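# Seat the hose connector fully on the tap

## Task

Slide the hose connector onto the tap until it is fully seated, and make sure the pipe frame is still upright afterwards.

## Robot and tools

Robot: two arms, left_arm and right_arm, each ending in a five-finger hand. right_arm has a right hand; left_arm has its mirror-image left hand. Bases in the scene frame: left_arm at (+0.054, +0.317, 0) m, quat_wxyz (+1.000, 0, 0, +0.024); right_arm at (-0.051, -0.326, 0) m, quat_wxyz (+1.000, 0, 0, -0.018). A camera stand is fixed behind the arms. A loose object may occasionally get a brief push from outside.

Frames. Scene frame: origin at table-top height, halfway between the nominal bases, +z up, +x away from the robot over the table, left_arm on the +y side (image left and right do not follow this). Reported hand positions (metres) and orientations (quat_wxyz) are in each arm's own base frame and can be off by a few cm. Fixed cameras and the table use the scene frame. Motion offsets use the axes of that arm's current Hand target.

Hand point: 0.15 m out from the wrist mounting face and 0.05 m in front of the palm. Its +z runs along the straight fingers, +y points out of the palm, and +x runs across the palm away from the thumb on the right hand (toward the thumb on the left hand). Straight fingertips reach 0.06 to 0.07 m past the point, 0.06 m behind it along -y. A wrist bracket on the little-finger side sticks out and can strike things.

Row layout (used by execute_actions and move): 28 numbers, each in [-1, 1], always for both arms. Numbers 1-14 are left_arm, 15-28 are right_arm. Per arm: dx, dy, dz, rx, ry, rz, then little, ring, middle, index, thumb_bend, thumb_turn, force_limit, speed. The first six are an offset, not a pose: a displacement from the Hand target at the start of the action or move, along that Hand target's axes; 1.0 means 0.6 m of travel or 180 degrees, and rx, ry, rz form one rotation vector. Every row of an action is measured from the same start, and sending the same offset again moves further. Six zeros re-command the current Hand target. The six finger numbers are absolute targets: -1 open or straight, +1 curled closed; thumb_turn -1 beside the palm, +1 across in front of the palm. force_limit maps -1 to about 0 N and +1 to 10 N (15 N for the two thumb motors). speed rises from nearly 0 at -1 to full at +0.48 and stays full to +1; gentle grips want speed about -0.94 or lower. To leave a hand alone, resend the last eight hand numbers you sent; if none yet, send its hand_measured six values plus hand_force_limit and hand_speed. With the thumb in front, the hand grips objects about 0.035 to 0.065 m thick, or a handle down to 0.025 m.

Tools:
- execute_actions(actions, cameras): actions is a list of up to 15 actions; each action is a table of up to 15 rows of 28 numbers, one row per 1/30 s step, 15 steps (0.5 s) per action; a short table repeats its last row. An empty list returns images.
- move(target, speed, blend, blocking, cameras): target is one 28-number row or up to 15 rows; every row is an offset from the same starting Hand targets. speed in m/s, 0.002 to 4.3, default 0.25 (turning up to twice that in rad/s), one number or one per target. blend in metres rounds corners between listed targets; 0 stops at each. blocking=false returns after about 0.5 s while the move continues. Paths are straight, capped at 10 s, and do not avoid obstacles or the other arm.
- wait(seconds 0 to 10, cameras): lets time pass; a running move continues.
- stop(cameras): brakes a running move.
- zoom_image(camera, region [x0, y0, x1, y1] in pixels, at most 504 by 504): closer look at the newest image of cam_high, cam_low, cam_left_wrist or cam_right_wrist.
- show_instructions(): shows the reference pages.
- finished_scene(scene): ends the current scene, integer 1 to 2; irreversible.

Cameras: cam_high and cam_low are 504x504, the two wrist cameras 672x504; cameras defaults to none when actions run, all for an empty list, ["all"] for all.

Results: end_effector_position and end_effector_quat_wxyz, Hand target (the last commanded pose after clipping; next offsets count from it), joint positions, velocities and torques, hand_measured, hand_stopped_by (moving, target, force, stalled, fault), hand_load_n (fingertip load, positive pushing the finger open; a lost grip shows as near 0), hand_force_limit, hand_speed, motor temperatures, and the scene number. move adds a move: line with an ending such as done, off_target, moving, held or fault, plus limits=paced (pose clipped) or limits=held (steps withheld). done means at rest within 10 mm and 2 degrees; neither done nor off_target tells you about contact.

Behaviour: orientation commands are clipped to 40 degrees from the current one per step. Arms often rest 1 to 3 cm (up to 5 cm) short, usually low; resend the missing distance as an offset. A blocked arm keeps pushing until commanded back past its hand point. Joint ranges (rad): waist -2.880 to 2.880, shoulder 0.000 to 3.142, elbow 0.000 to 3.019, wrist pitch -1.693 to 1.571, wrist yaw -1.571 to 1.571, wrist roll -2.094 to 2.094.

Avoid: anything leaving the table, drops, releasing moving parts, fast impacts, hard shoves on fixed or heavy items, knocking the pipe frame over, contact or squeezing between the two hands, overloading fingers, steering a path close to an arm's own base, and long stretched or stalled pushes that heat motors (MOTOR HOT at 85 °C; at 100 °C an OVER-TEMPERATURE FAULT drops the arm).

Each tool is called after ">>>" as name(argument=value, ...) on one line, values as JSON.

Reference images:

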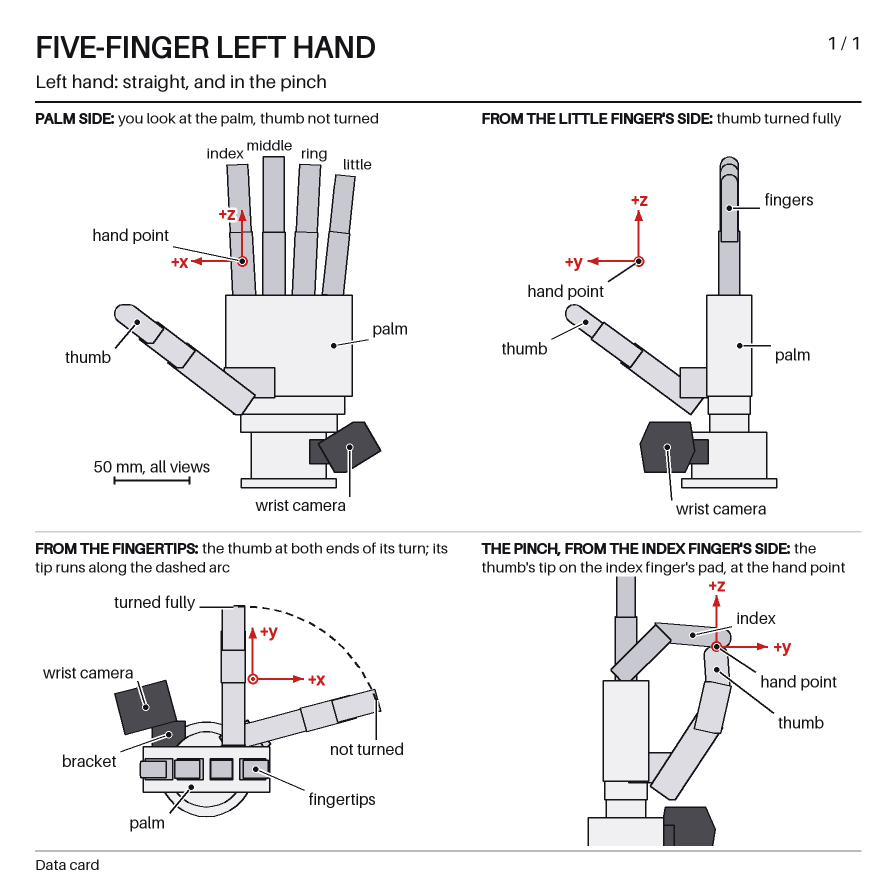

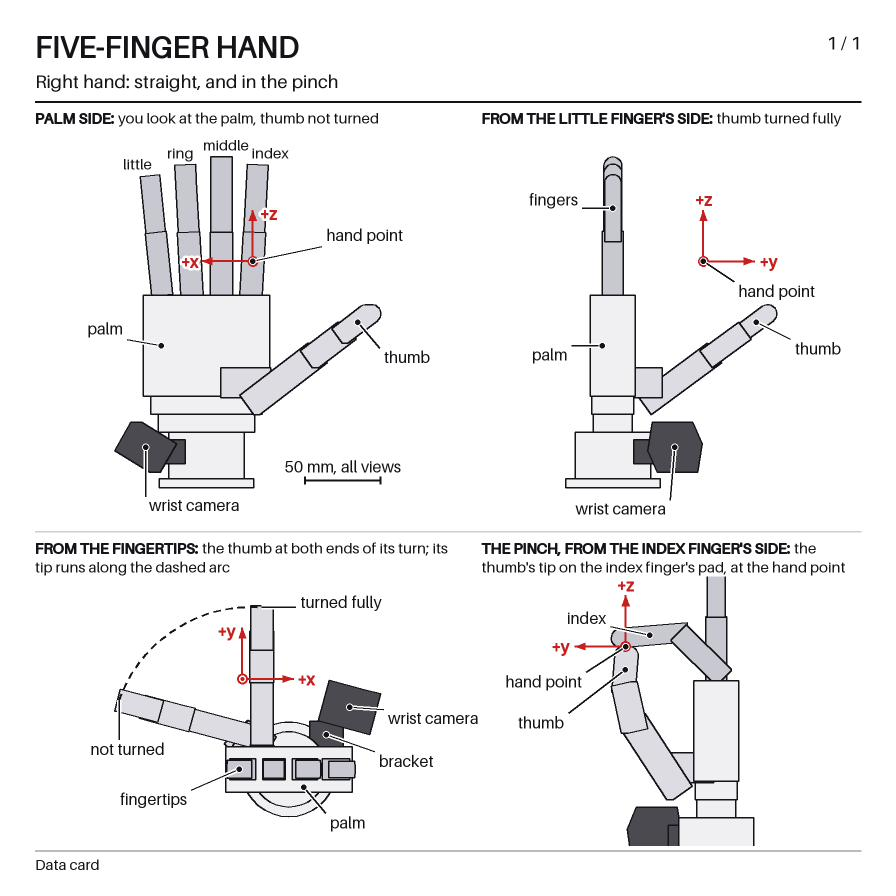

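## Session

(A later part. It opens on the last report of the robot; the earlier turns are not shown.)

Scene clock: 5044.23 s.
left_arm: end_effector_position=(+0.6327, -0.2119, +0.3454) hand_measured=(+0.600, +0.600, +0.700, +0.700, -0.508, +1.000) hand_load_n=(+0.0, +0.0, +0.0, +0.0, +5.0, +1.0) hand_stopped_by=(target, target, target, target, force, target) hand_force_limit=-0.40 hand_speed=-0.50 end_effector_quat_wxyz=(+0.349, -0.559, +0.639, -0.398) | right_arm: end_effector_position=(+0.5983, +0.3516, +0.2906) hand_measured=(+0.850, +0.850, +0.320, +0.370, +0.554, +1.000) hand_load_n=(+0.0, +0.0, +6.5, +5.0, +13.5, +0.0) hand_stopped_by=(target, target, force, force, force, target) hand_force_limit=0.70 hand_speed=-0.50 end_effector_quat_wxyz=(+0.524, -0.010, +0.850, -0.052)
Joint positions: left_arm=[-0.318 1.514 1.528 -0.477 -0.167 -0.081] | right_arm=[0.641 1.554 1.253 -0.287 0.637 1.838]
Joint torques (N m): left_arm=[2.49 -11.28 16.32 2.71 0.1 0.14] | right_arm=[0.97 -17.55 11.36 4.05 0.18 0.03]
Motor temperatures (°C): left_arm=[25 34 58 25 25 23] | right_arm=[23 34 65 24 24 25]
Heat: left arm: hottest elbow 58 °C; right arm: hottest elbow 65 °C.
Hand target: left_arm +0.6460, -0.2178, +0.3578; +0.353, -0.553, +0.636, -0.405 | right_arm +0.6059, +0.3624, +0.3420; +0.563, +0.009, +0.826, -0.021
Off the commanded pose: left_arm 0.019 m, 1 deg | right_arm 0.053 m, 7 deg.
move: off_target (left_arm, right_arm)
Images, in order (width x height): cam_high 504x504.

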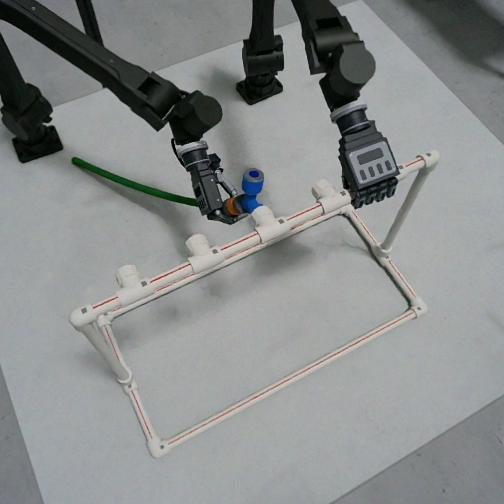

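>>> move(target=[[0,0,0,0,0,0,-1,-1,-1,-1,-1,1,-0.4,-0.5,0,0,0,0,0,0,0.85,0.85,0.74,0.74,1.0,1,0.7,-0.5],[0,-0.18,0,0,0,0,-1,-1,-1,-1,-1,1,-0.4,-0.5,0,0,0,0,0,0,0.85,0.85,0.74,0.74,1.0,1,0.7,-0.5]], speed=0.08, cameras=["cam_high","cam_low"])

>>> zoom_image(camera="cam_high", region=[205, 150, 285, 230])

Scene clock: 5061.50 s.
left_arm: end_effector_position=(+0.6800, -0.2264, +0.4439) hand_measured=(-1.000, -1.000, -1.000, -1.000, -1.000, +1.000) hand_load_n=(+0.0, +0.0, +0.0, +0.0, +0.0, +0.0) hand_stopped_by=(target, target, target, target, target, target) hand_force_limit=-0.40 hand_speed=-0.50 end_effector_quat_wxyz=(+0.346, -0.557, +0.639, -0.401) | right_arm: end_effector_position=(+0.5990, +0.3522, +0.2927) hand_measured=(+0.850, +0.850, +0.320, +0.370, +0.554, +1.000) hand_load_n=(+0.0, +0.0, +6.5, +5.5, +13.5, -0.5) hand_stopped_by=(target, target, force, force, force, target) hand_force_limit=0.70 hand_speed=-0.50 end_effector_quat_wxyz=(+0.527, -0.009, +0.848, -0.050)
Joint positions: left_arm=[-0.313 1.693 2.006 -0.772 -0.154 -0.081] | right_arm=[0.641 1.554 1.253 -0.278 0.637 1.837]
Joint torques (N m): left_arm=[3.25 -13.8 16.35 2.4 0.08 0.2] | right_arm=[0.91 -17.38 11.43 3.7 0.17 0.02]
Motor temperatures (°C): left_arm=[25 34 61 25 25 23] | right_arm=[23 35 62 24 24 25]
Heat: left arm: hottest elbow 61 °C; right arm: hottest elbow 62 °C.
Hand target: left_arm +0.6912, -0.2241, +0.4557; +0.353, -0.553, +0.636, -0.405 | right_arm +0.6058, +0.3624, +0.3419; +0.563, +0.009, +0.826, -0.021
Off the commanded pose: left_arm 0.016 m, 1 deg | right_arm 0.051 m, 6 deg.
move: off_target (left_arm, right_arm)
Images, in order (width x height): cam_high 504x504, cam_low 504x504.

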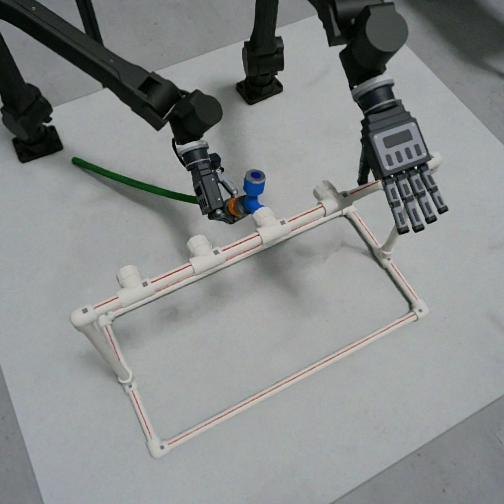

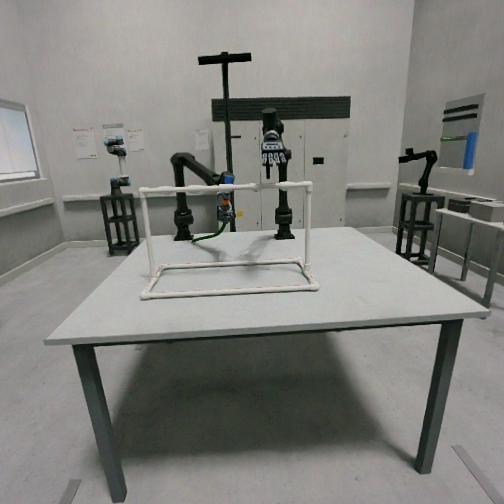

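Scaled by 6.300.

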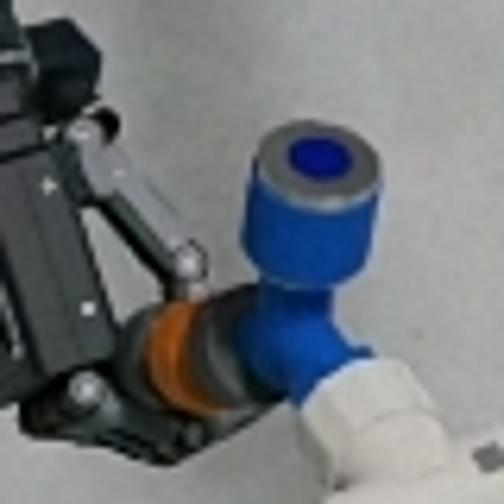

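>>> move(target=[0,0.1,-0.01,0,0,0,-1,-1,-1,-1,-1,1,-0.4,-0.5,0,0,0,0,0,0,0.85,0.85,0.74,0.74,1.0,1,0.7,-0.5], speed=0.08, cameras=["cam_left_wrist"])

Scene clock: 5284.77 s.
left_arm: end_effector_position=(+0.6622, -0.2199, +0.4006) hand_measured=(-1.000, -1.000, -1.000, -1.000, -1.000, +1.000) hand_load_n=(+0.0, +0.0, +0.0, +0.0, +0.0, +0.0) hand_stopped_by=(target, target, target, target, target, target) hand_force_limit=-0.40 hand_speed=-0.50 end_effector_quat_wxyz=(+0.348, -0.558, +0.638, -0.401) | right_arm: end_effector_position=(+0.5990, +0.3522, +0.2927) hand_measured=(+0.850, +0.850, +0.320, +0.370, +0.554, +1.000) hand_load_n=(+0.0, +0.0, +6.5, +5.5, +13.5, -0.5) hand_stopped_by=(target, target, force, force, force, target) hand_force_limit=0.70 hand_speed=-0.50 end_effector_quat_wxyz=(+0.527, -0.009, +0.848, -0.050)
Joint positions: left_arm=[-0.313 1.607 1.779 -0.63 -0.158 -0.081] | right_arm=[0.641 1.554 1.253 -0.278 0.637 1.837]
Joint torques (N m): left_arm=[2.49 -15.85 10.43 3.73 -0.11 0.17] | right_arm=[1.03 -17.49 11.45 3.77 0.17 0.03]
Motor temperatures (°C): left_arm=[25 33 68 25 25 23] | right_arm=[23 36 54 24 25 25]
Heat: left arm: hottest elbow 68 °C; right arm: hottest elbow 54 °C.
Hand target: left_arm +0.6608, -0.2198, +0.4040; +0.353, -0.553, +0.636, -0.405 | right_arm +0.6058, +0.3624, +0.3419; +0.563, +0.009, +0.826, -0.021
Off the commanded pose: left_arm 0.004 m, 1 deg | right_arm 0.051 m, 6 deg.
move: off_target (right_arm)
camera_calibration:
cam_left_wrist: T_world_to_cam=[[0.412683, -0.269986, 0.869942, -0.680915], [-0.56651, -0.823952, 0.0130275, 0.206453], [0.713274, -0.498207, -0.492981, -0.269336], [0, 0, 0, 1]] pos_world=[0.59007, -0.147916, 0.45689]
Images, in order (width x height): cam_left_wrist 672x504.

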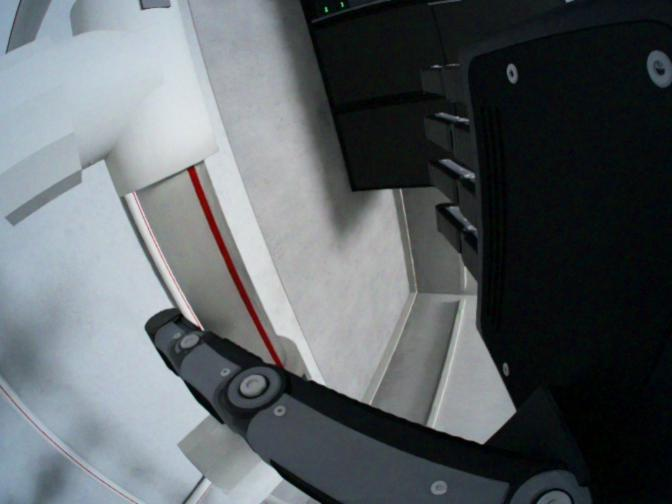

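>>> move(target=[[0,-0.015,0,0,0,0,-1,-1,-1,-1,-1,1,-0.4,-0.5,0,0,0,0,0,0,0.85,0.85,0.74,0.74,1.0,1,0.7,-0.5],[0,-0.01,-0.042,0,0,0,-1,-1,-1,-1,-1,1,-0.4,-0.5,0,0,0,0,0,0,0.85,0.85,0.74,0.74,1.0,1,0.7,-0.5]], speed=0.08, cameras=["cam_left_wrist"])

Scene clock: 5302.30 s.
left_arm: end_effector_position=(+0.6449, -0.2136, +0.4311) hand_measured=(-1.000, -1.000, -1.000, -1.000, -1.000, +1.000) hand_load_n=(+0.0, +0.0, +0.0, +0.0, +0.0, +0.0) hand_stopped_by=(target, target, target, target, target, target) hand_force_limit=-0.40 hand_speed=-0.50 end_effector_quat_wxyz=(+0.359, -0.553, +0.627, -0.414) | right_arm: end_effector_position=(+0.5990, +0.3522, +0.2927) hand_measured=(+0.850, +0.850, +0.320, +0.370, +0.554, +1.000) hand_load_n=(+0.0, +0.0, +6.5, +5.0, +13.5, -0.5) hand_stopped_by=(target, target, force, force, force, target) hand_force_limit=0.70 hand_speed=-0.50 end_effector_quat_wxyz=(+0.527, -0.009, +0.848, -0.050)
Joint positions: left_arm=[-0.314 1.549 1.768 -0.636 -0.164 -0.081] | right_arm=[0.641 1.554 1.253 -0.278 0.637 1.837]
Joint torques (N m): left_arm=[2.02 -13.98 10.26 2.36 -0.11 0.14] | right_arm=[0.97 -17.32 11.43 3.74 0.17 0.03]
Motor temperatures (°C): left_arm=[25 34 64 25 25 23] | right_arm=[23 36 54 24 25 25]
Heat: left arm: hottest elbow 64 °C; right arm: hottest elbow 54 °C.
Hand target: left_arm +0.6407, -0.2170, +0.4201; +0.353, -0.553, +0.636, -0.405 | right_arm +0.6058, +0.3624, +0.3419; +0.563, +0.009, +0.826, -0.021
Off the commanded pose: left_arm 0.012 m, 2 deg | right_arm 0.051 m, 6 deg.
move: off_target (left_arm, right_arm)
camera_calibration:
cam_left_wrist: T_world_to_cam=[[0.379138, -0.259125, 0.888318, -0.682594], [-0.562794, -0.826597, -0.000917611, 0.204494], [0.734518, -0.499592, -0.459228, -0.267372], [0, 0, 0, 1]] pos_world=[0.570275, -0.141421, 0.483764]
Images, in order (width x height): cam_left_wrist 672x504.

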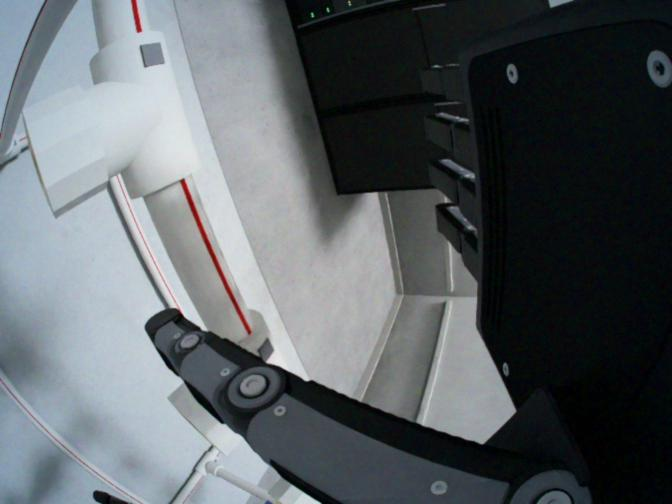

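>>> move(target=[0,0.05,0,0,0,0,-1,-1,-1,-1,-1,1,-0.4,-0.5,0,0,0,0,0,0,0.85,0.85,0.74,0.74,1.0,1,0.7,-0.5], speed=0.08, cameras=["cam_left_wrist"])

Scene clock: 5310.20 s.
left_arm: end_effector_position=(+0.6307, -0.2114, +0.3917) hand_measured=(-1.000, -1.000, -1.000, -1.000, -1.000, +1.000) hand_load_n=(+0.0, +0.0, +0.0, +0.0, +0.0, +0.0) hand_stopped_by=(target, target, target, target, target, target) hand_force_limit=-0.40 hand_speed=-0.50 end_effector_quat_wxyz=(+0.351, -0.558, +0.637, -0.400) | right_arm: end_effector_position=(+0.5990, +0.3522, +0.2927) hand_measured=(+0.850, +0.850, +0.320, +0.370, +0.554, +1.000) hand_load_n=(+0.0, +0.0, +6.5, +5.0, +13.5, -0.5) hand_stopped_by=(target, target, force, force, force, target) hand_force_limit=0.70 hand_speed=-0.50 end_effector_quat_wxyz=(+0.527, -0.009, +0.848, -0.050)
Joint positions: left_arm=[-0.319 1.513 1.645 -0.587 -0.168 -0.081] | right_arm=[0.641 1.554 1.253 -0.278 0.637 1.837]
Joint torques (N m): left_arm=[2.02 -14.27 10.36 3.66 -0.12 0.11] | right_arm=[0.91 -17.55 11.4 3.73 0.16 0.03]
Motor temperatures (°C): left_arm=[25 34 63 25 25 23] | right_arm=[23 36 54 24 25 25]
Heat: left arm: hottest elbow 63 °C; right arm: hottest elbow 54 °C.
Hand target: left_arm +0.6281, -0.2153, +0.3928; +0.353, -0.553, +0.636, -0.405 | right_arm +0.6058, +0.3624, +0.3419; +0.563, +0.009, +0.826, -0.021
Off the commanded pose: left_arm 0.005 m, 1 deg | right_arm 0.051 m, 6 deg.
move: off_target (right_arm)
camera_calibration:
cam_left_wrist: T_world_to_cam=[[0.410301, -0.271367, 0.870639, -0.656958], [-0.563559, -0.826036, 0.0081203, 0.195372], [0.716976, -0.493988, -0.491855, -0.248839], [0, 0, 0, 1]] pos_world=[0.558065, -0.139816, 0.447995]
Images, in order (width x height): cam_left_wrist 672x504.

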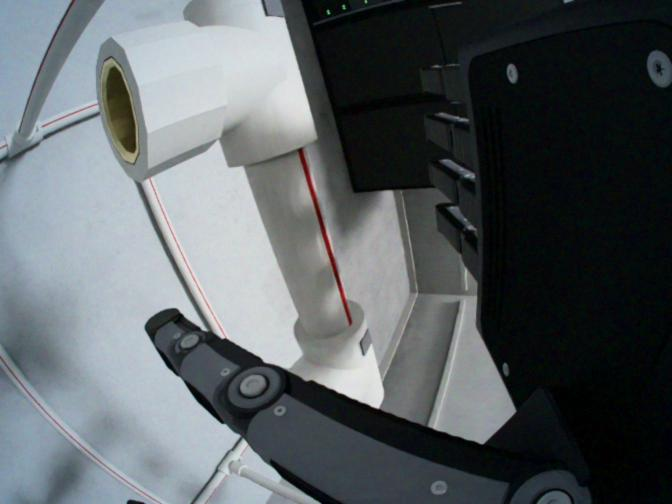

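>>> move(target=[[-0.02,0,0,0,0,0,-1,-1,-1,-1,-1,1,-0.4,-0.5,0,0,0,0,0,0,0.85,0.85,0.74,0.74,1.0,1,0.7,-0.5],[-0.02,0.062,0.005,0,0,0,-1,-1,-1,-1,-1,1,-0.4,-0.5,0,0,0,0,0,0,0.85,0.85,0.74,0.74,1.0,1,0.7,-0.5]], speed=0.08, cameras=["cam_left_wrist"])

Scene clock: 5335.23 s.
left_arm: end_effector_position=(+0.6177, -0.2043, +0.3561) hand_measured=(-1.000, -1.000, -1.000, -1.000, -1.000, +1.000) hand_load_n=(+0.0, +0.0, +0.0, +0.0, +0.0, +0.0) hand_stopped_by=(target, target, target, target, target, target) hand_force_limit=-0.40 hand_speed=-0.50 end_effector_quat_wxyz=(+0.347, -0.558, +0.637, -0.403) | right_arm: end_effector_position=(+0.5990, +0.3522, +0.2927) hand_measured=(+0.850, +0.850, +0.320, +0.370, +0.554, +1.000) hand_load_n=(+0.0, +0.0, +6.5, +5.5, +13.5, -0.5) hand_stopped_by=(target, target, force, force, force, target) hand_force_limit=0.70 hand_speed=-0.50 end_effector_quat_wxyz=(+0.527, -0.009, +0.848, -0.050)
Joint positions: left_arm=[-0.31 1.467 1.501 -0.489 -0.152 -0.081] | right_arm=[0.641 1.554 1.253 -0.278 0.637 1.837]
Joint torques (N m): left_arm=[2.84 -13.63 10.48 3.67 -0.07 0.19] | right_arm=[0.91 -17.44 11.41 3.77 0.16 0.03]
Motor temperatures (°C): left_arm=[25 35 60 25 25 23] | right_arm=[23 36 54 24 25 25]
Heat: left arm: hottest elbow 60 °C; right arm: hottest elbow 54 °C.
Hand target: left_arm +0.6170, -0.2015, +0.3577; +0.353, -0.553, +0.636, -0.405 | right_arm +0.6058, +0.3624, +0.3419; +0.563, +0.009, +0.826, -0.021
Off the commanded pose: left_arm 0.003 m, 1 deg | right_arm 0.051 m, 6 deg.
move: off_target (right_arm)
camera_calibration:
cam_left_wrist: T_world_to_cam=[[0.411035, -0.267925, 0.871359, -0.618735], [-0.5679, -0.822964, 0.014844, 0.195126], [0.71312, -0.500946, -0.490421, -0.253169], [0, 0, 0, 1]] pos_world=[0.545673, -0.132017, 0.412084]
Images, in order (width x height): cam_left_wrist 672x504.

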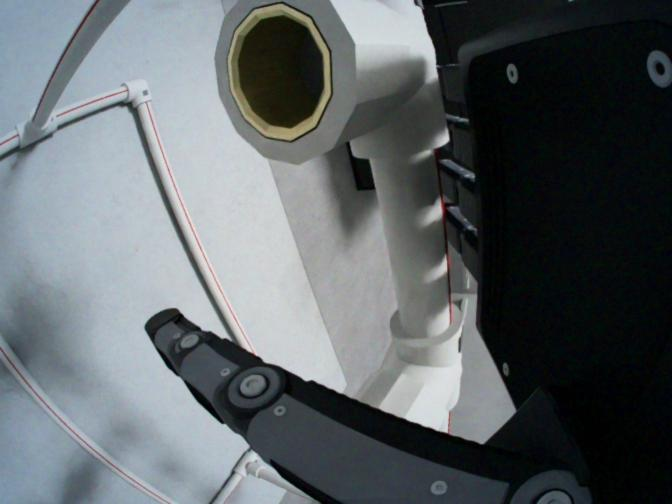

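>>> move(target=[0,0,0,0,0,0,-1,-1,-1,-1,0.5,1,-0.6,-0.7,0,0,0,0,0,0,0.85,0.85,0.74,0.74,1.0,1,0.7,-0.5], speed=0.08, cameras=["cam_left_wrist","cam_high"])

Scene clock: 5350.03 s.
left_arm: end_effector_position=(+0.6158, -0.2034, +0.3486) hand_measured=(-1.000, -1.000, -1.000, -1.000, +0.450, +1.000) hand_load_n=(+0.0, +0.0, +0.0, +0.0, +4.0, +1.0) hand_stopped_by=(target, target, target, target, force, target) hand_force_limit=-0.60 hand_speed=-0.70 end_effector_quat_wxyz=(+0.345, -0.558, +0.642, -0.397) | right_arm: end_effector_position=(+0.5991, +0.3523, +0.2929) hand_measured=(+0.850, +0.850, +0.320, +0.370, +0.554, +1.000) hand_load_n=(+0.0, +0.0, +6.5, +5.0, +13.5, -0.5) hand_stopped_by=(target, target, force, force, force, target) hand_force_limit=0.70 hand_speed=-0.50 end_effector_quat_wxyz=(+0.527, -0.009, +0.848, -0.050)
Joint positions: left_arm=[-0.31 1.467 1.489 -0.489 -0.152 -0.077] | right_arm=[0.641 1.554 1.253 -0.277 0.637 1.836]
Joint torques (N m): left_arm=[2.9 -13.63 11.58 3.67 -0.07 0.11] | right_arm=[1.08 -17.38 11.43 3.73 0.16 0.03]
Motor temperatures (°C): left_arm=[25 35 58 25 25 23] | right_arm=[23 36 54 24 25 25]
Heat: left arm: hottest elbow 58 °C; right arm: hottest elbow 54 °C.
Hand target: left_arm +0.6170, -0.2015, +0.3577; +0.353, -0.554, +0.636, -0.405 | right_arm +0.6059, +0.3624, +0.3419; +0.563, +0.009, +0.826, -0.021
Off the commanded pose: left_arm 0.009 m, 1 deg | right_arm 0.050 m, 6 deg.
move: off_target (right_arm)
camera_calibration:
cam_left_wrist: T_world_to_cam=[[0.419925, -0.275936, 0.864594, -0.615925], [-0.569588, -0.821805, 0.0143642, 0.196298], [0.706563, -0.498494, -0.502266, -0.246294], [0, 0, 0, 1]] pos_world=[0.544474, -0.131414, 0.406]
Images, in order (width x height): cam_high 504x504, cam_left_wrist 672x504.

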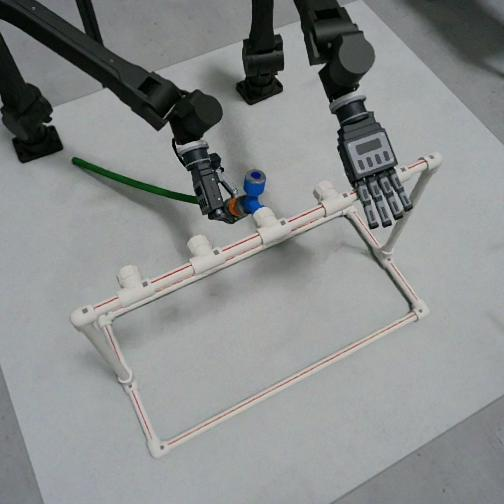

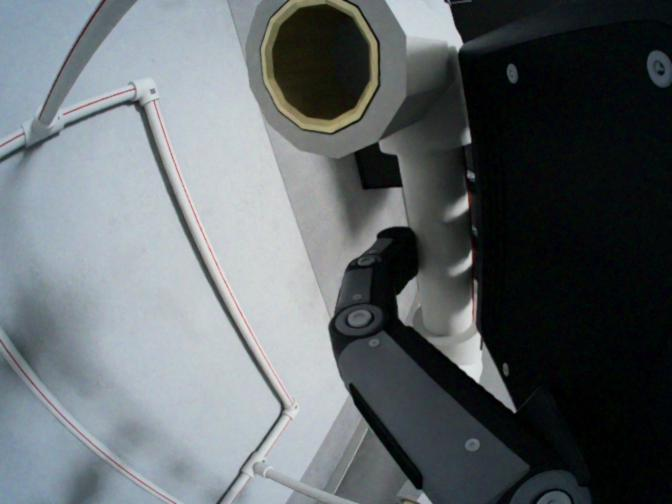

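>>> move(target=[0,0,0,0,0,0,0.9,0.9,0.95,0.95,0.5,1,0.0,-0.5,0,0,0,0,0,0,0.85,0.85,0.74,0.74,1.0,1,0.7,-0.5], speed=0.08, cameras=["cam_left_wrist","cam_high"])

Scene clock: 5357.20 s.
left_arm: end_effector_position=(+0.6177, -0.1971, +0.3463) hand_measured=(+0.742, +0.744, -0.038, -0.362, +0.452, +1.000) hand_load_n=(+5.0, +4.0, +0.0, +0.0, +0.5, +0.0) hand_stopped_by=(force, force, force, force, force, target) hand_force_limit=0.00 hand_speed=-0.50 end_effector_quat_wxyz=(+0.350, -0.556, +0.642, -0.394) | right_arm: end_effector_position=(+0.5990, +0.3521, +0.2929) hand_measured=(+0.850, +0.850, +0.320, +0.370, +0.554, +1.000) hand_load_n=(+0.0, +0.0, +6.5, +5.5, +13.5, -0.5) hand_stopped_by=(target, target, force, force, force, target) hand_force_limit=0.70 hand_speed=-0.50 end_effector_quat_wxyz=(+0.527, -0.010, +0.848, -0.051)
Joint positions: left_arm=[-0.301 1.467 1.483 -0.482 -0.152 -0.063] | right_arm=[0.641 1.554 1.253 -0.277 0.64 1.834]
Joint torques (N m): left_arm=[2.08 -13.68 12.12 3.3 -0.05 0.02] | right_arm=[1.03 -17.32 11.43 3.71 0.09 0.06]
Motor temperatures (°C): left_arm=[25 35 58 25 25 23] | right_arm=[23 36 54 24 25 25]
Heat: left arm: hottest elbow 58 °C; right arm: hottest elbow 54 °C.
Hand target: left_arm +0.6169, -0.2015, +0.3578; +0.353, -0.553, +0.636, -0.405 | right_arm +0.6059, +0.3623, +0.3419; +0.563, +0.009, +0.826, -0.021
Off the commanded pose: left_arm 0.012 m, 2 deg | right_arm 0.051 m, 6 deg.
move: off_target (left_arm, right_arm)
camera_calibration:
cam_left_wrist: T_world_to_cam=[[0.418144, -0.284385, 0.862717, -0.612828], [-0.567165, -0.823597, 0.00340578, 0.204578], [0.709563, -0.490727, -0.505675, -0.244784], [0, 0, 0, 1]] pos_world=[0.54597, -0.125911, 0.404219]
Images, in order (width x height): cam_high 504x504, cam_left_wrist 672x504.

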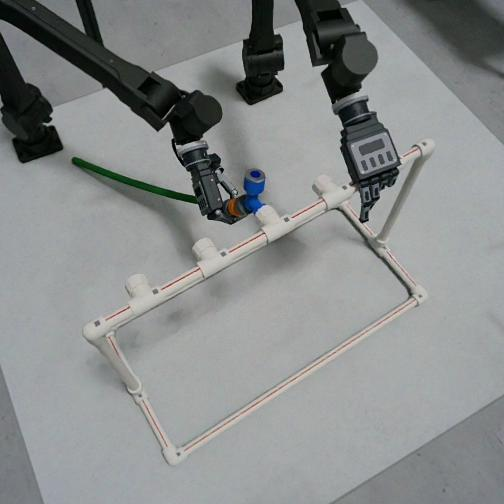

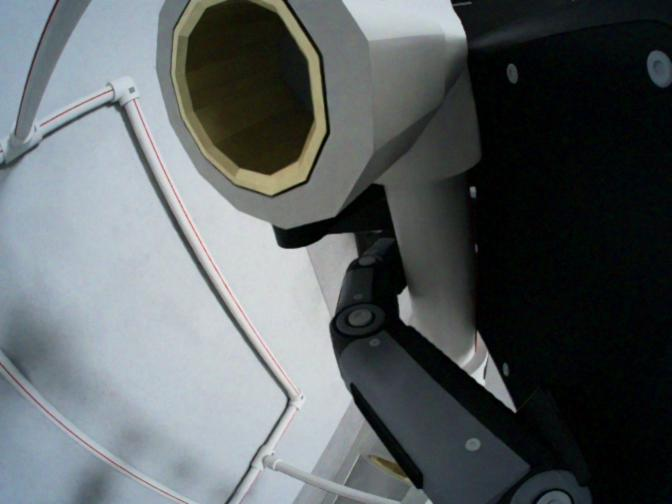

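>>> move(target=[0,0,0,0,0,0,0.9,0.9,0.9,0.9,0.5,1,0.2,-0.5,0,0,0,0,0,0,0.85,0.85,0.74,0.74,1.0,1,0.7,-0.5], speed=0.08, cameras=["cam_left_wrist","cam_high"])

>>> zoom_image(camera="cam_high", region=[205, 150, 285, 230])

Scene clock: 5371.43 s.
left_arm: end_effector_position=(+0.6177, -0.1971, +0.3463) hand_measured=(+0.742, +0.744, +0.314, +0.368, +0.452, +1.000) hand_load_n=(+4.5, +3.5, +11.5, +8.0, +1.0, -2.0) hand_stopped_by=(force, force, force, force, force, target) hand_force_limit=0.20 hand_speed=-0.50 end_effector_quat_wxyz=(+0.350, -0.557, +0.642, -0.394) | right_arm: end_effector_position=(+0.5990, +0.3521, +0.2929) hand_measured=(+0.850, +0.850, +0.320, +0.370, +0.554, +1.000) hand_load_n=(+0.0, +0.5, +6.5, +5.0, +13.5, -0.5) hand_stopped_by=(target, target, force, force, force, target) hand_force_limit=0.70 hand_speed=-0.50 end_effector_quat_wxyz=(+0.527, -0.010, +0.848, -0.051)
Joint positions: left_arm=[-0.301 1.467 1.483 -0.482 -0.152 -0.065] | right_arm=[0.641 1.554 1.253 -0.277 0.64 1.833]
Joint torques (N m): left_arm=[2.14 -13.68 12.11 3.29 -0.06 0.04] | right_arm=[0.97 -17.38 11.41 3.73 0.08 0.07]
Motor temperatures (°C): left_arm=[25 35 59 25 25 23] | right_arm=[23 36 54 24 25 25]
Heat: left arm: hottest elbow 59 °C; right arm: hottest elbow 54 °C.
Hand target: left_arm +0.6169, -0.2015, +0.3578; +0.353, -0.554, +0.636, -0.405 | right_arm +0.6059, +0.3623, +0.3419; +0.563, +0.009, +0.826, -0.021
Off the commanded pose: left_arm 0.012 m, 1 deg | right_arm 0.051 m, 6 deg.
move: off_target (left_arm, right_arm)
camera_calibration:
cam_left_wrist: T_world_to_cam=[[0.418725, -0.282194, 0.863155, -0.612984], [-0.566085, -0.824331, 0.00511207, 0.203122], [0.710083, -0.490759, -0.504914, -0.24548], [0, 0, 0, 1]] pos_world=[0.545967, -0.126012, 0.404116]
Images, in order (width x height): cam_high 504x504, cam_left_wrist 672x504.

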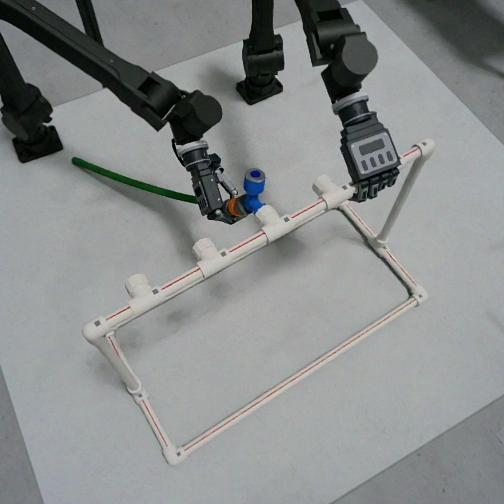

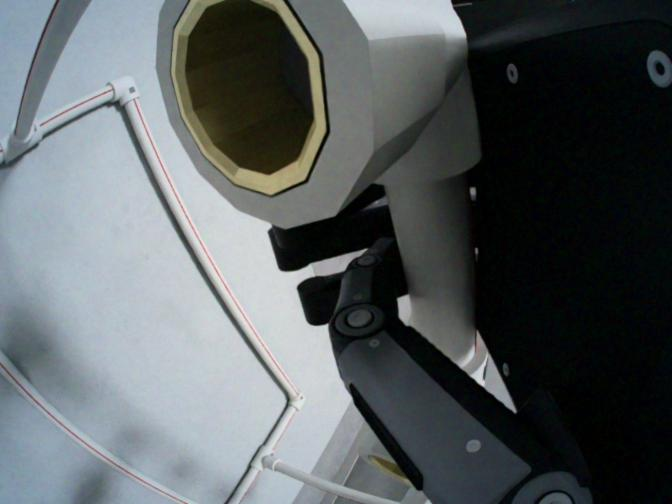

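Scaled by 6.300.

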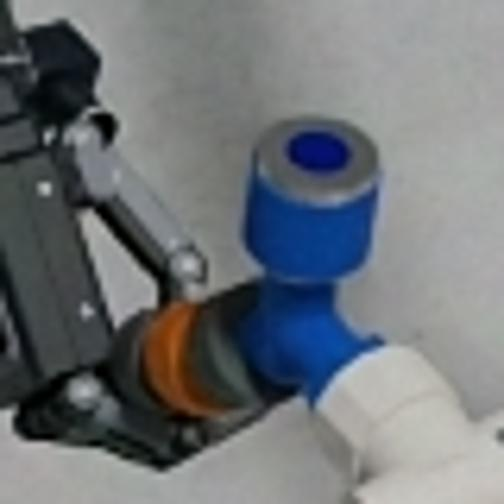

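>>> move(target=[0.0157,-0.0127,0.0272,0,0.0347,0.0162,0.9,0.9,0.9,0.9,0.5,1,0.2,-0.5,0,0,0,0,0,0,0.85,0.85,0.74,0.74,1.0,1,0.7,-0.5], speed=0.06, cameras=["cam_low","cam_high"])

>>> zoom_image(camera="cam_high", region=[205, 150, 285, 230])

Scene clock: 5385.20 s.
left_arm: end_effector_position=(+0.6187, -0.2055, +0.3449) hand_measured=(+0.744, +0.744, +0.314, +0.368, +0.452, +1.000) hand_load_n=(+0.0, +0.0, +12.0, +8.0, +1.0, -2.0) hand_stopped_by=(force, force, force, force, force, target) hand_force_limit=0.20 hand_speed=-0.50 end_effector_quat_wxyz=(+0.322, -0.526, +0.668, -0.417) | right_arm: end_effector_position=(+0.5990, +0.3521, +0.2929) hand_measured=(+0.850, +0.850, +0.320, +0.370, +0.554, +1.000) hand_load_n=(+0.0, +0.0, +6.5, +5.0, +13.5, +0.0) hand_stopped_by=(target, target, force, force, force, target) hand_force_limit=0.70 hand_speed=-0.50 end_effector_quat_wxyz=(+0.527, -0.010, +0.848, -0.051)
Joint positions: left_arm=[-0.279 1.48 1.491 -0.474 -0.029 -0.024] | right_arm=[0.641 1.554 1.253 -0.277 0.64 1.833]
Joint torques (N m): left_arm=[2.2 -10.52 16.35 3.11 0.25 0.23] | right_arm=[0.79 -17.38 11.43 3.73 0.08 0.06]
Motor temperatures (°C): left_arm=[25 35 59 25 25 23] | right_arm=[23 36 54 24 25 25]
Heat: left arm: hottest elbow 59 °C; right arm: hottest elbow 54 °C.
Hand target: left_arm +0.6334, -0.2133, +0.3578; +0.328, -0.514, +0.668, -0.426 | right_arm +0.6059, +0.3623, +0.3419; +0.563, +0.009, +0.826, -0.021
Off the commanded pose: left_arm 0.021 m, 2 deg | right_arm 0.051 m, 6 deg.
move: off_target (left_arm, right_arm)
Images, in order (width x height): cam_high 504x504, cam_low 504x504.

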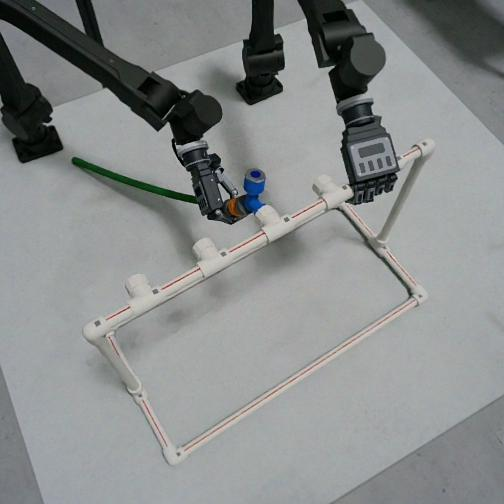

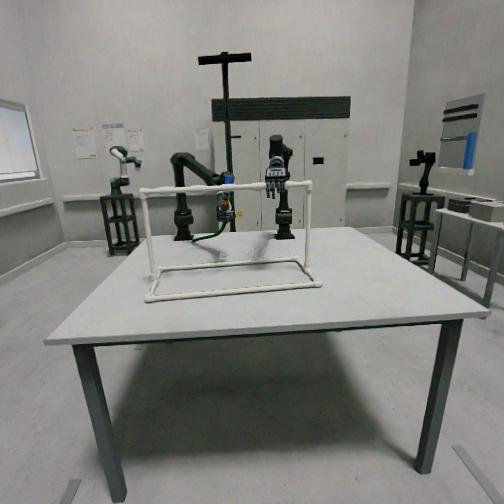

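Scaled by 6.300.

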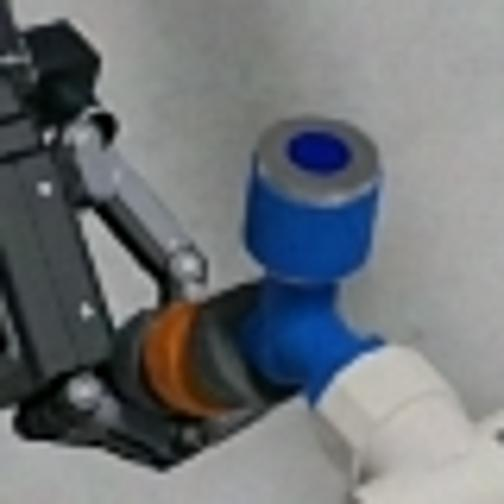

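>>> move(target=[-0.0085,-0.0136,0.0292,0,0,0,0.9,0.9,0.9,0.9,0.5,1,0.2,-0.5,0,0,0,0,0,0,0.85,0.85,0.74,0.74,1.0,1,0.7,-0.5], speed=0.06, cameras=["cam_high"])

>>> zoom_image(camera="cam_high", region=[205, 150, 285, 230])

Scene clock: 5396.83 s.
left_arm: end_effector_position=(+0.6349, -0.2097, +0.3429) hand_measured=(+0.744, +0.744, +0.314, +0.368, +0.452, +1.000) hand_load_n=(+0.0, +0.0, +11.5, +8.0, +1.0, -1.5) hand_stopped_by=(force, force, force, force, force, target) hand_force_limit=0.20 hand_speed=-0.50 end_effector_quat_wxyz=(+0.321, -0.522, +0.671, -0.417) | right_arm: end_effector_position=(+0.5993, +0.3527, +0.2935) hand_measured=(+0.850, +0.850, +0.320, +0.370, +0.554, +1.000) hand_load_n=(+0.0, +0.0, +6.5, +5.5, +14.0, -0.5) hand_stopped_by=(target, target, force, force, force, target) hand_force_limit=0.70 hand_speed=-0.50 end_effector_quat_wxyz=(+0.529, -0.011, +0.847, -0.051)
Joint positions: left_arm=[-0.276 1.524 1.536 -0.474 -0.019 -0.015] | right_arm=[0.641 1.555 1.253 -0.272 0.639 1.829]
Joint torques (N m): left_arm=[2.84 -10.87 17.42 2.84 0.25 0.2] | right_arm=[0.97 -17.32 11.47 3.54 0.1 0.1]
Motor temperatures (°C): left_arm=[25 34 58 25 25 23] | right_arm=[23 36 54 24 25 25]
Heat: left arm: hottest elbow 58 °C; right arm: hottest elbow 54 °C.
Hand target: left_arm +0.6534, -0.2134, +0.3580; +0.328, -0.514, +0.668, -0.426 | right_arm +0.6060, +0.3622, +0.3418; +0.563, +0.009, +0.826, -0.021
Off the commanded pose: left_arm 0.024 m, 2 deg | right_arm 0.050 m, 6 deg.
move: off_target (left_arm, right_arm)
Images, in order (width x height): cam_high 504x504.

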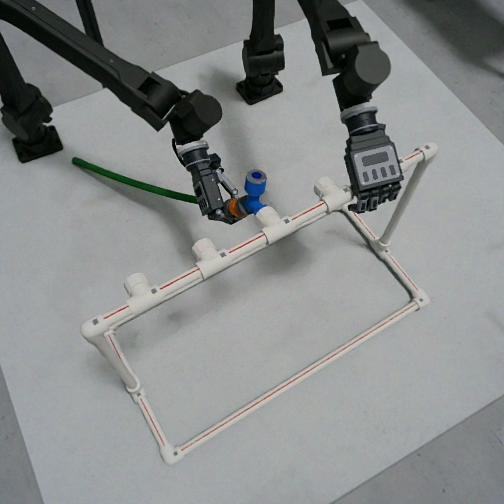

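Scaled by 6.300.

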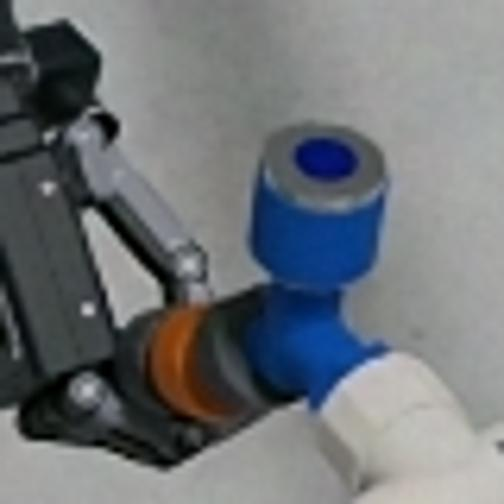

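>>> move(target=[-0.0085,-0.0136,0.0292,0,0,0,0.9,0.9,0.9,0.9,0.5,1,0.2,-0.5,0,0,0,0,0,0,0.85,0.85,0.74,0.74,1.0,1,0.7,-0.5], speed=0.06, cameras=["cam_high","cam_left_wrist"])

>>> zoom_image(camera="cam_high", region=[205, 150, 285, 230])

Scene clock: 5406.43 s.
left_arm: end_effector_position=(+0.6523, -0.2153, +0.3417) hand_measured=(+0.744, +0.744, +0.314, +0.368, +0.452, +1.000) hand_load_n=(+0.0, +0.0, +11.5, +8.0, +1.0, -1.5) hand_stopped_by=(force, force, force, force, force, target) hand_force_limit=0.20 hand_speed=-0.50 end_effector_quat_wxyz=(+0.317, -0.519, +0.674, -0.418) | right_arm: end_effector_position=(+0.5995, +0.3534, +0.2940) hand_measured=(+0.850, +0.850, +0.320, +0.370, +0.554, +1.000) hand_load_n=(+0.0, +0.0, +6.5, +5.5, +14.0, -0.5) hand_stopped_by=(target, target, force, force, force, target) hand_force_limit=0.70 hand_speed=-0.50 end_effector_quat_wxyz=(+0.530, -0.011, +0.847, -0.049)
Joint positions: left_arm=[-0.274 1.575 1.593 -0.484 -0.007 -0.012] | right_arm=[0.641 1.555 1.253 -0.268 0.637 1.829]
Joint torques (N m): left_arm=[3.49 -11.63 17.62 2.85 0.12 0.18] | right_arm=[0.85 -17.44 11.47 3.43 0.19 0.11]
Motor temperatures (°C): left_arm=[25 34 59 25 25 23] | right_arm=[23 36 54 24 25 25]
Heat: left arm: hottest elbow 59 °C; right arm: hottest elbow 54 °C.
Hand target: left_arm +0.6733, -0.2135, +0.3577; +0.328, -0.514, +0.669, -0.426 | right_arm +0.6060, +0.3622, +0.3417; +0.563, +0.009, +0.826, -0.021
Off the commanded pose: left_arm 0.027 m, 2 deg | right_arm 0.049 m, 6 deg.
move: off_target (left_arm, right_arm)
camera_calibration:
cam_left_wrist: T_world_to_cam=[[0.388067, -0.320262, 0.864197, -0.617208], [-0.666247, -0.745378, 0.0229492, 0.284047], [0.636804, -0.584674, -0.50263, -0.254423], [0, 0, 0, 1]] pos_world=[0.590781, -0.134701, 0.39899]
Images, in order (width x height): cam_high 504x504, cam_left_wrist 672x504.

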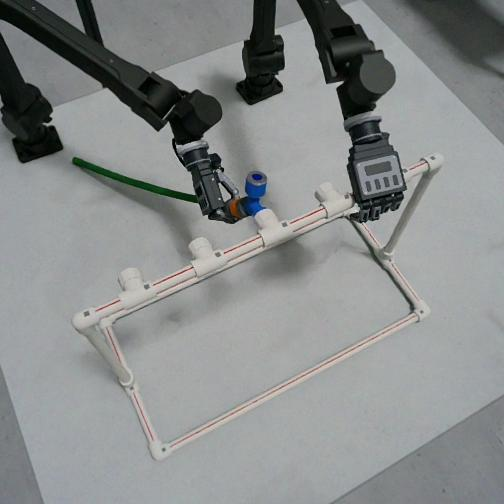

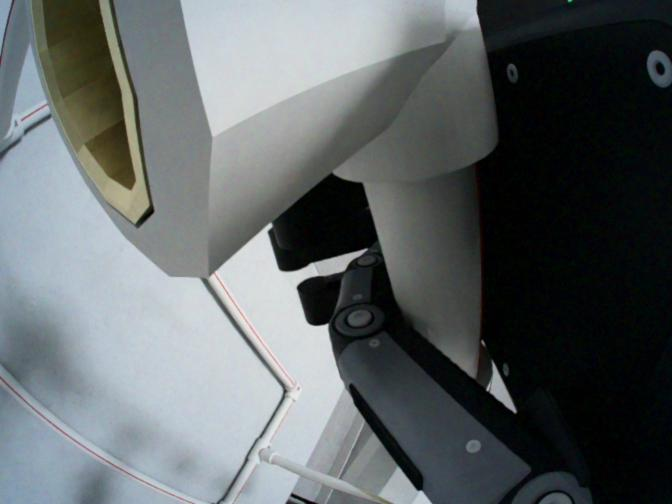

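Scaled by 6.300.

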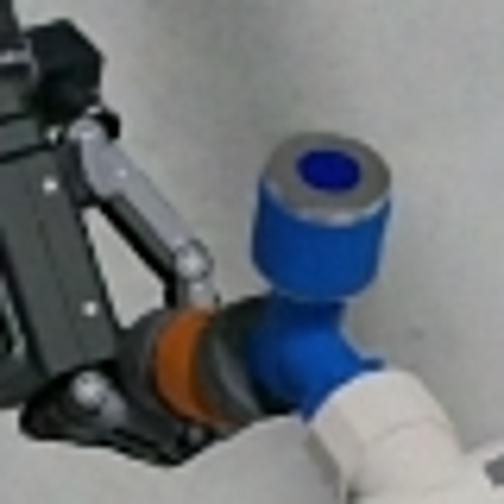

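>>> move(target=[0,0,0,0,0,0,0.9,0.9,0.9,0.9,0.5,1,0.2,-0.5,-0.031,-0.0042,-0.012,-0.0155,-0.0004,-0.0061,0.85,0.85,0.74,0.74,1.0,1,0.7,-0.5], speed=0.04, cameras=["cam_low","cam_high"])

>>> zoom_image(camera="cam_high", region=[205, 150, 285, 230])

>>> zoom_image(camera="cam_low", region=[200, 165, 250, 215])

Scene clock: 5444.83 s.
left_arm: end_effector_position=(+0.6542, -0.2150, +0.3419) hand_measured=(+0.744, +0.744, +0.314, +0.368, +0.452, +1.000) hand_load_n=(+0.0, +0.0, +11.5, +8.0, +1.0, -2.0) hand_stopped_by=(force, force, force, force, force, target) hand_force_limit=0.20 hand_speed=-0.50 end_effector_quat_wxyz=(+0.317, -0.520, +0.674, -0.418) | right_arm: end_effector_position=(+0.5989, +0.3569, +0.2940) hand_measured=(+0.850, +0.850, +0.320, +0.370, +0.554, +1.000) hand_load_n=(+0.0, +0.0, +7.0, +5.0, +13.5, -0.5) hand_stopped_by=(target, target, force, force, force, target) hand_force_limit=0.70 hand_speed=-0.50 end_effector_quat_wxyz=(+0.524, -0.031, +0.851, -0.034)
Joint positions: left_arm=[-0.273 1.579 1.598 -0.484 -0.007 -0.012] | right_arm=[0.628 1.55 1.253 -0.268 0.577 1.804]
Joint torques (N m): left_arm=[3.37 -12.1 17.31 2.84 0.11 0.19] | right_arm=[0.26 -19.37 12.9 2.67 -0.04 -0.07]
Motor temperatures (°C): left_arm=[25 33 63 25 25 23] | right_arm=[23 36 54 24 25 25]
Heat: left arm: hottest elbow 63 °C; right arm: hottest elbow 54 °C.
Hand target: left_arm +0.6734, -0.2135, +0.3580; +0.328, -0.514, +0.668, -0.426 | right_arm +0.6059, +0.3602, +0.3619; +0.563, -0.013, +0.826, -0.006
Off the commanded pose: left_arm 0.025 m, 2 deg | right_arm 0.068 m, 6 deg.
move: off_target (left_arm, right_arm)
Images, in order (width x height): cam_high 504x504, cam_low 504x504.

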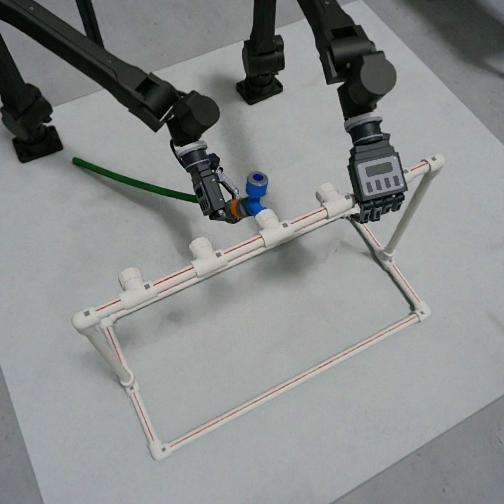

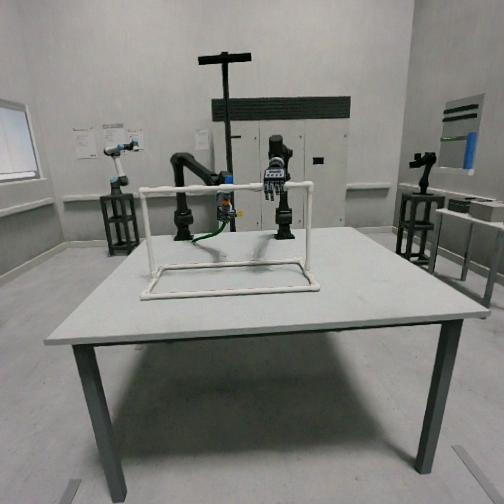

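Scaled by 6.300.

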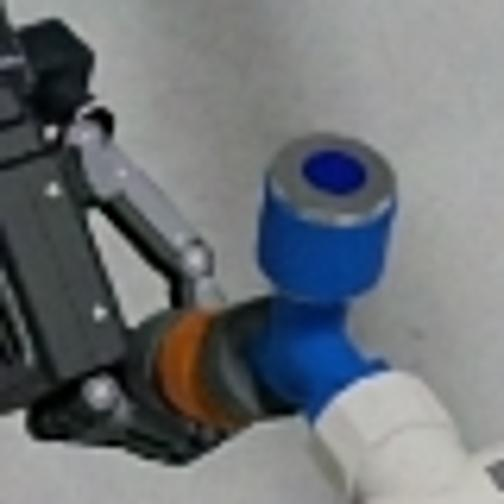

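Scaled by 10.080.

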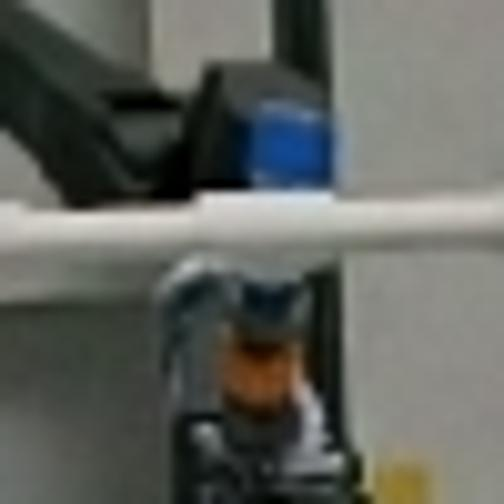

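>>> move(target=[0,0,0,0,0,0,0.9,0.9,0.9,0.9,0.5,1,0.2,-0.5,-0.031,-0.003,-0.012,0,0,0,0.85,0.85,0.74,0.74,1.0,1,0.7,-0.5], speed=0.04, cameras=["cam_low","cam_high"])

>>> zoom_image(camera="cam_high", region=[205, 150, 285, 230])

>>> zoom_image(camera="cam_low", region=[200, 165, 250, 215])

Scene clock: 5452.73 s.
left_arm: end_effector_position=(+0.6542, -0.2150, +0.3419) hand_measured=(+0.744, +0.744, +0.314, +0.368, +0.452, +1.000) hand_load_n=(+0.0, +0.0, +11.5, +8.0, +1.0, -2.0) hand_stopped_by=(force, force, force, force, force, target) hand_force_limit=0.20 hand_speed=-0.50 end_effector_quat_wxyz=(+0.317, -0.520, +0.674, -0.418) | right_arm: end_effector_position=(+0.5974, +0.3553, +0.2945) hand_measured=(+0.850, +0.850, +0.320, +0.370, +0.554, +1.000) hand_load_n=(+0.0, +0.0, +6.5, +5.0, +13.5, -0.5) hand_stopped_by=(target, target, force, force, force, target) hand_force_limit=0.70 hand_speed=-0.50 end_effector_quat_wxyz=(+0.517, -0.037, +0.855, -0.038)
Joint positions: left_arm=[-0.273 1.579 1.598 -0.484 -0.007 -0.012] | right_arm=[0.626 1.545 1.262 -0.3 0.571 1.797]
Joint torques (N m): left_arm=[3.43 -12.04 17.32 2.85 0.11 0.19] | right_arm=[0.38 -20.31 14.9 2.09 0.09 0]
Motor temperatures (°C): left_arm=[25 33 63 25 25 23] | right_arm=[23 37 54 24 25 25]
Heat: left arm: hottest elbow 63 °C; right arm: hottest elbow 54 °C.
Hand target: left_arm +0.6734, -0.2136, +0.3580; +0.328, -0.514, +0.668, -0.426 | right_arm +0.6061, +0.3589, +0.3819; +0.563, -0.013, +0.826, -0.006
Off the commanded pose: left_arm 0.025 m, 2 deg | right_arm 0.088 m, 8 deg.
move: off_target (left_arm, right_arm)
Images, in order (width x height): cam_high 504x504, cam_low 504x504.

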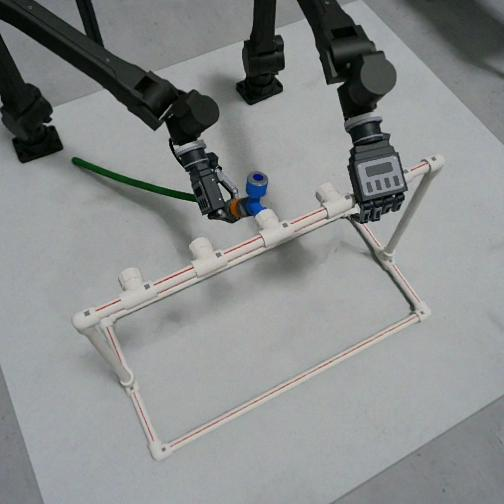

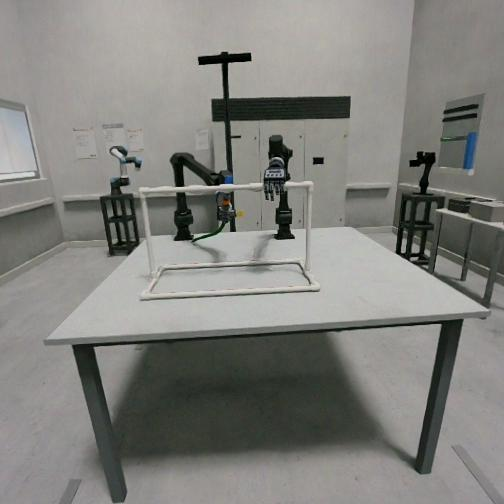

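Scaled by 6.300.

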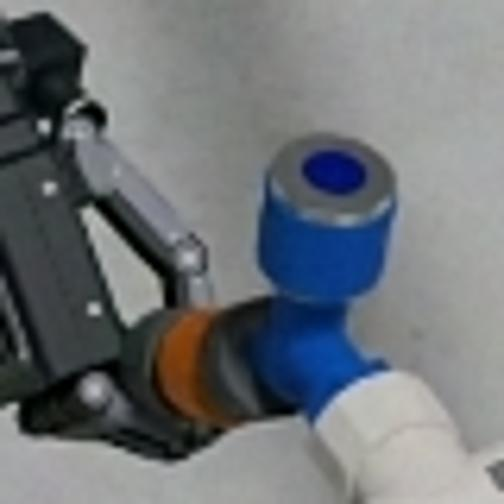

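Scaled by 10.080.

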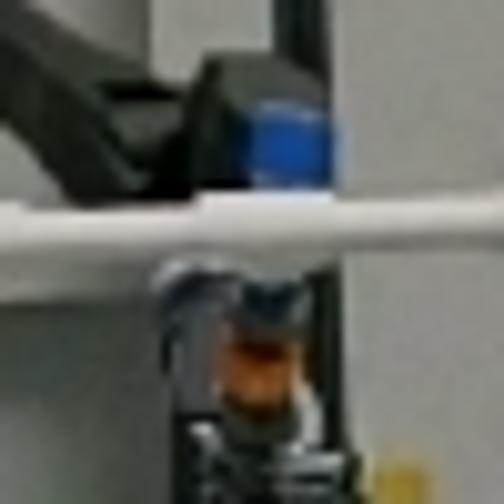

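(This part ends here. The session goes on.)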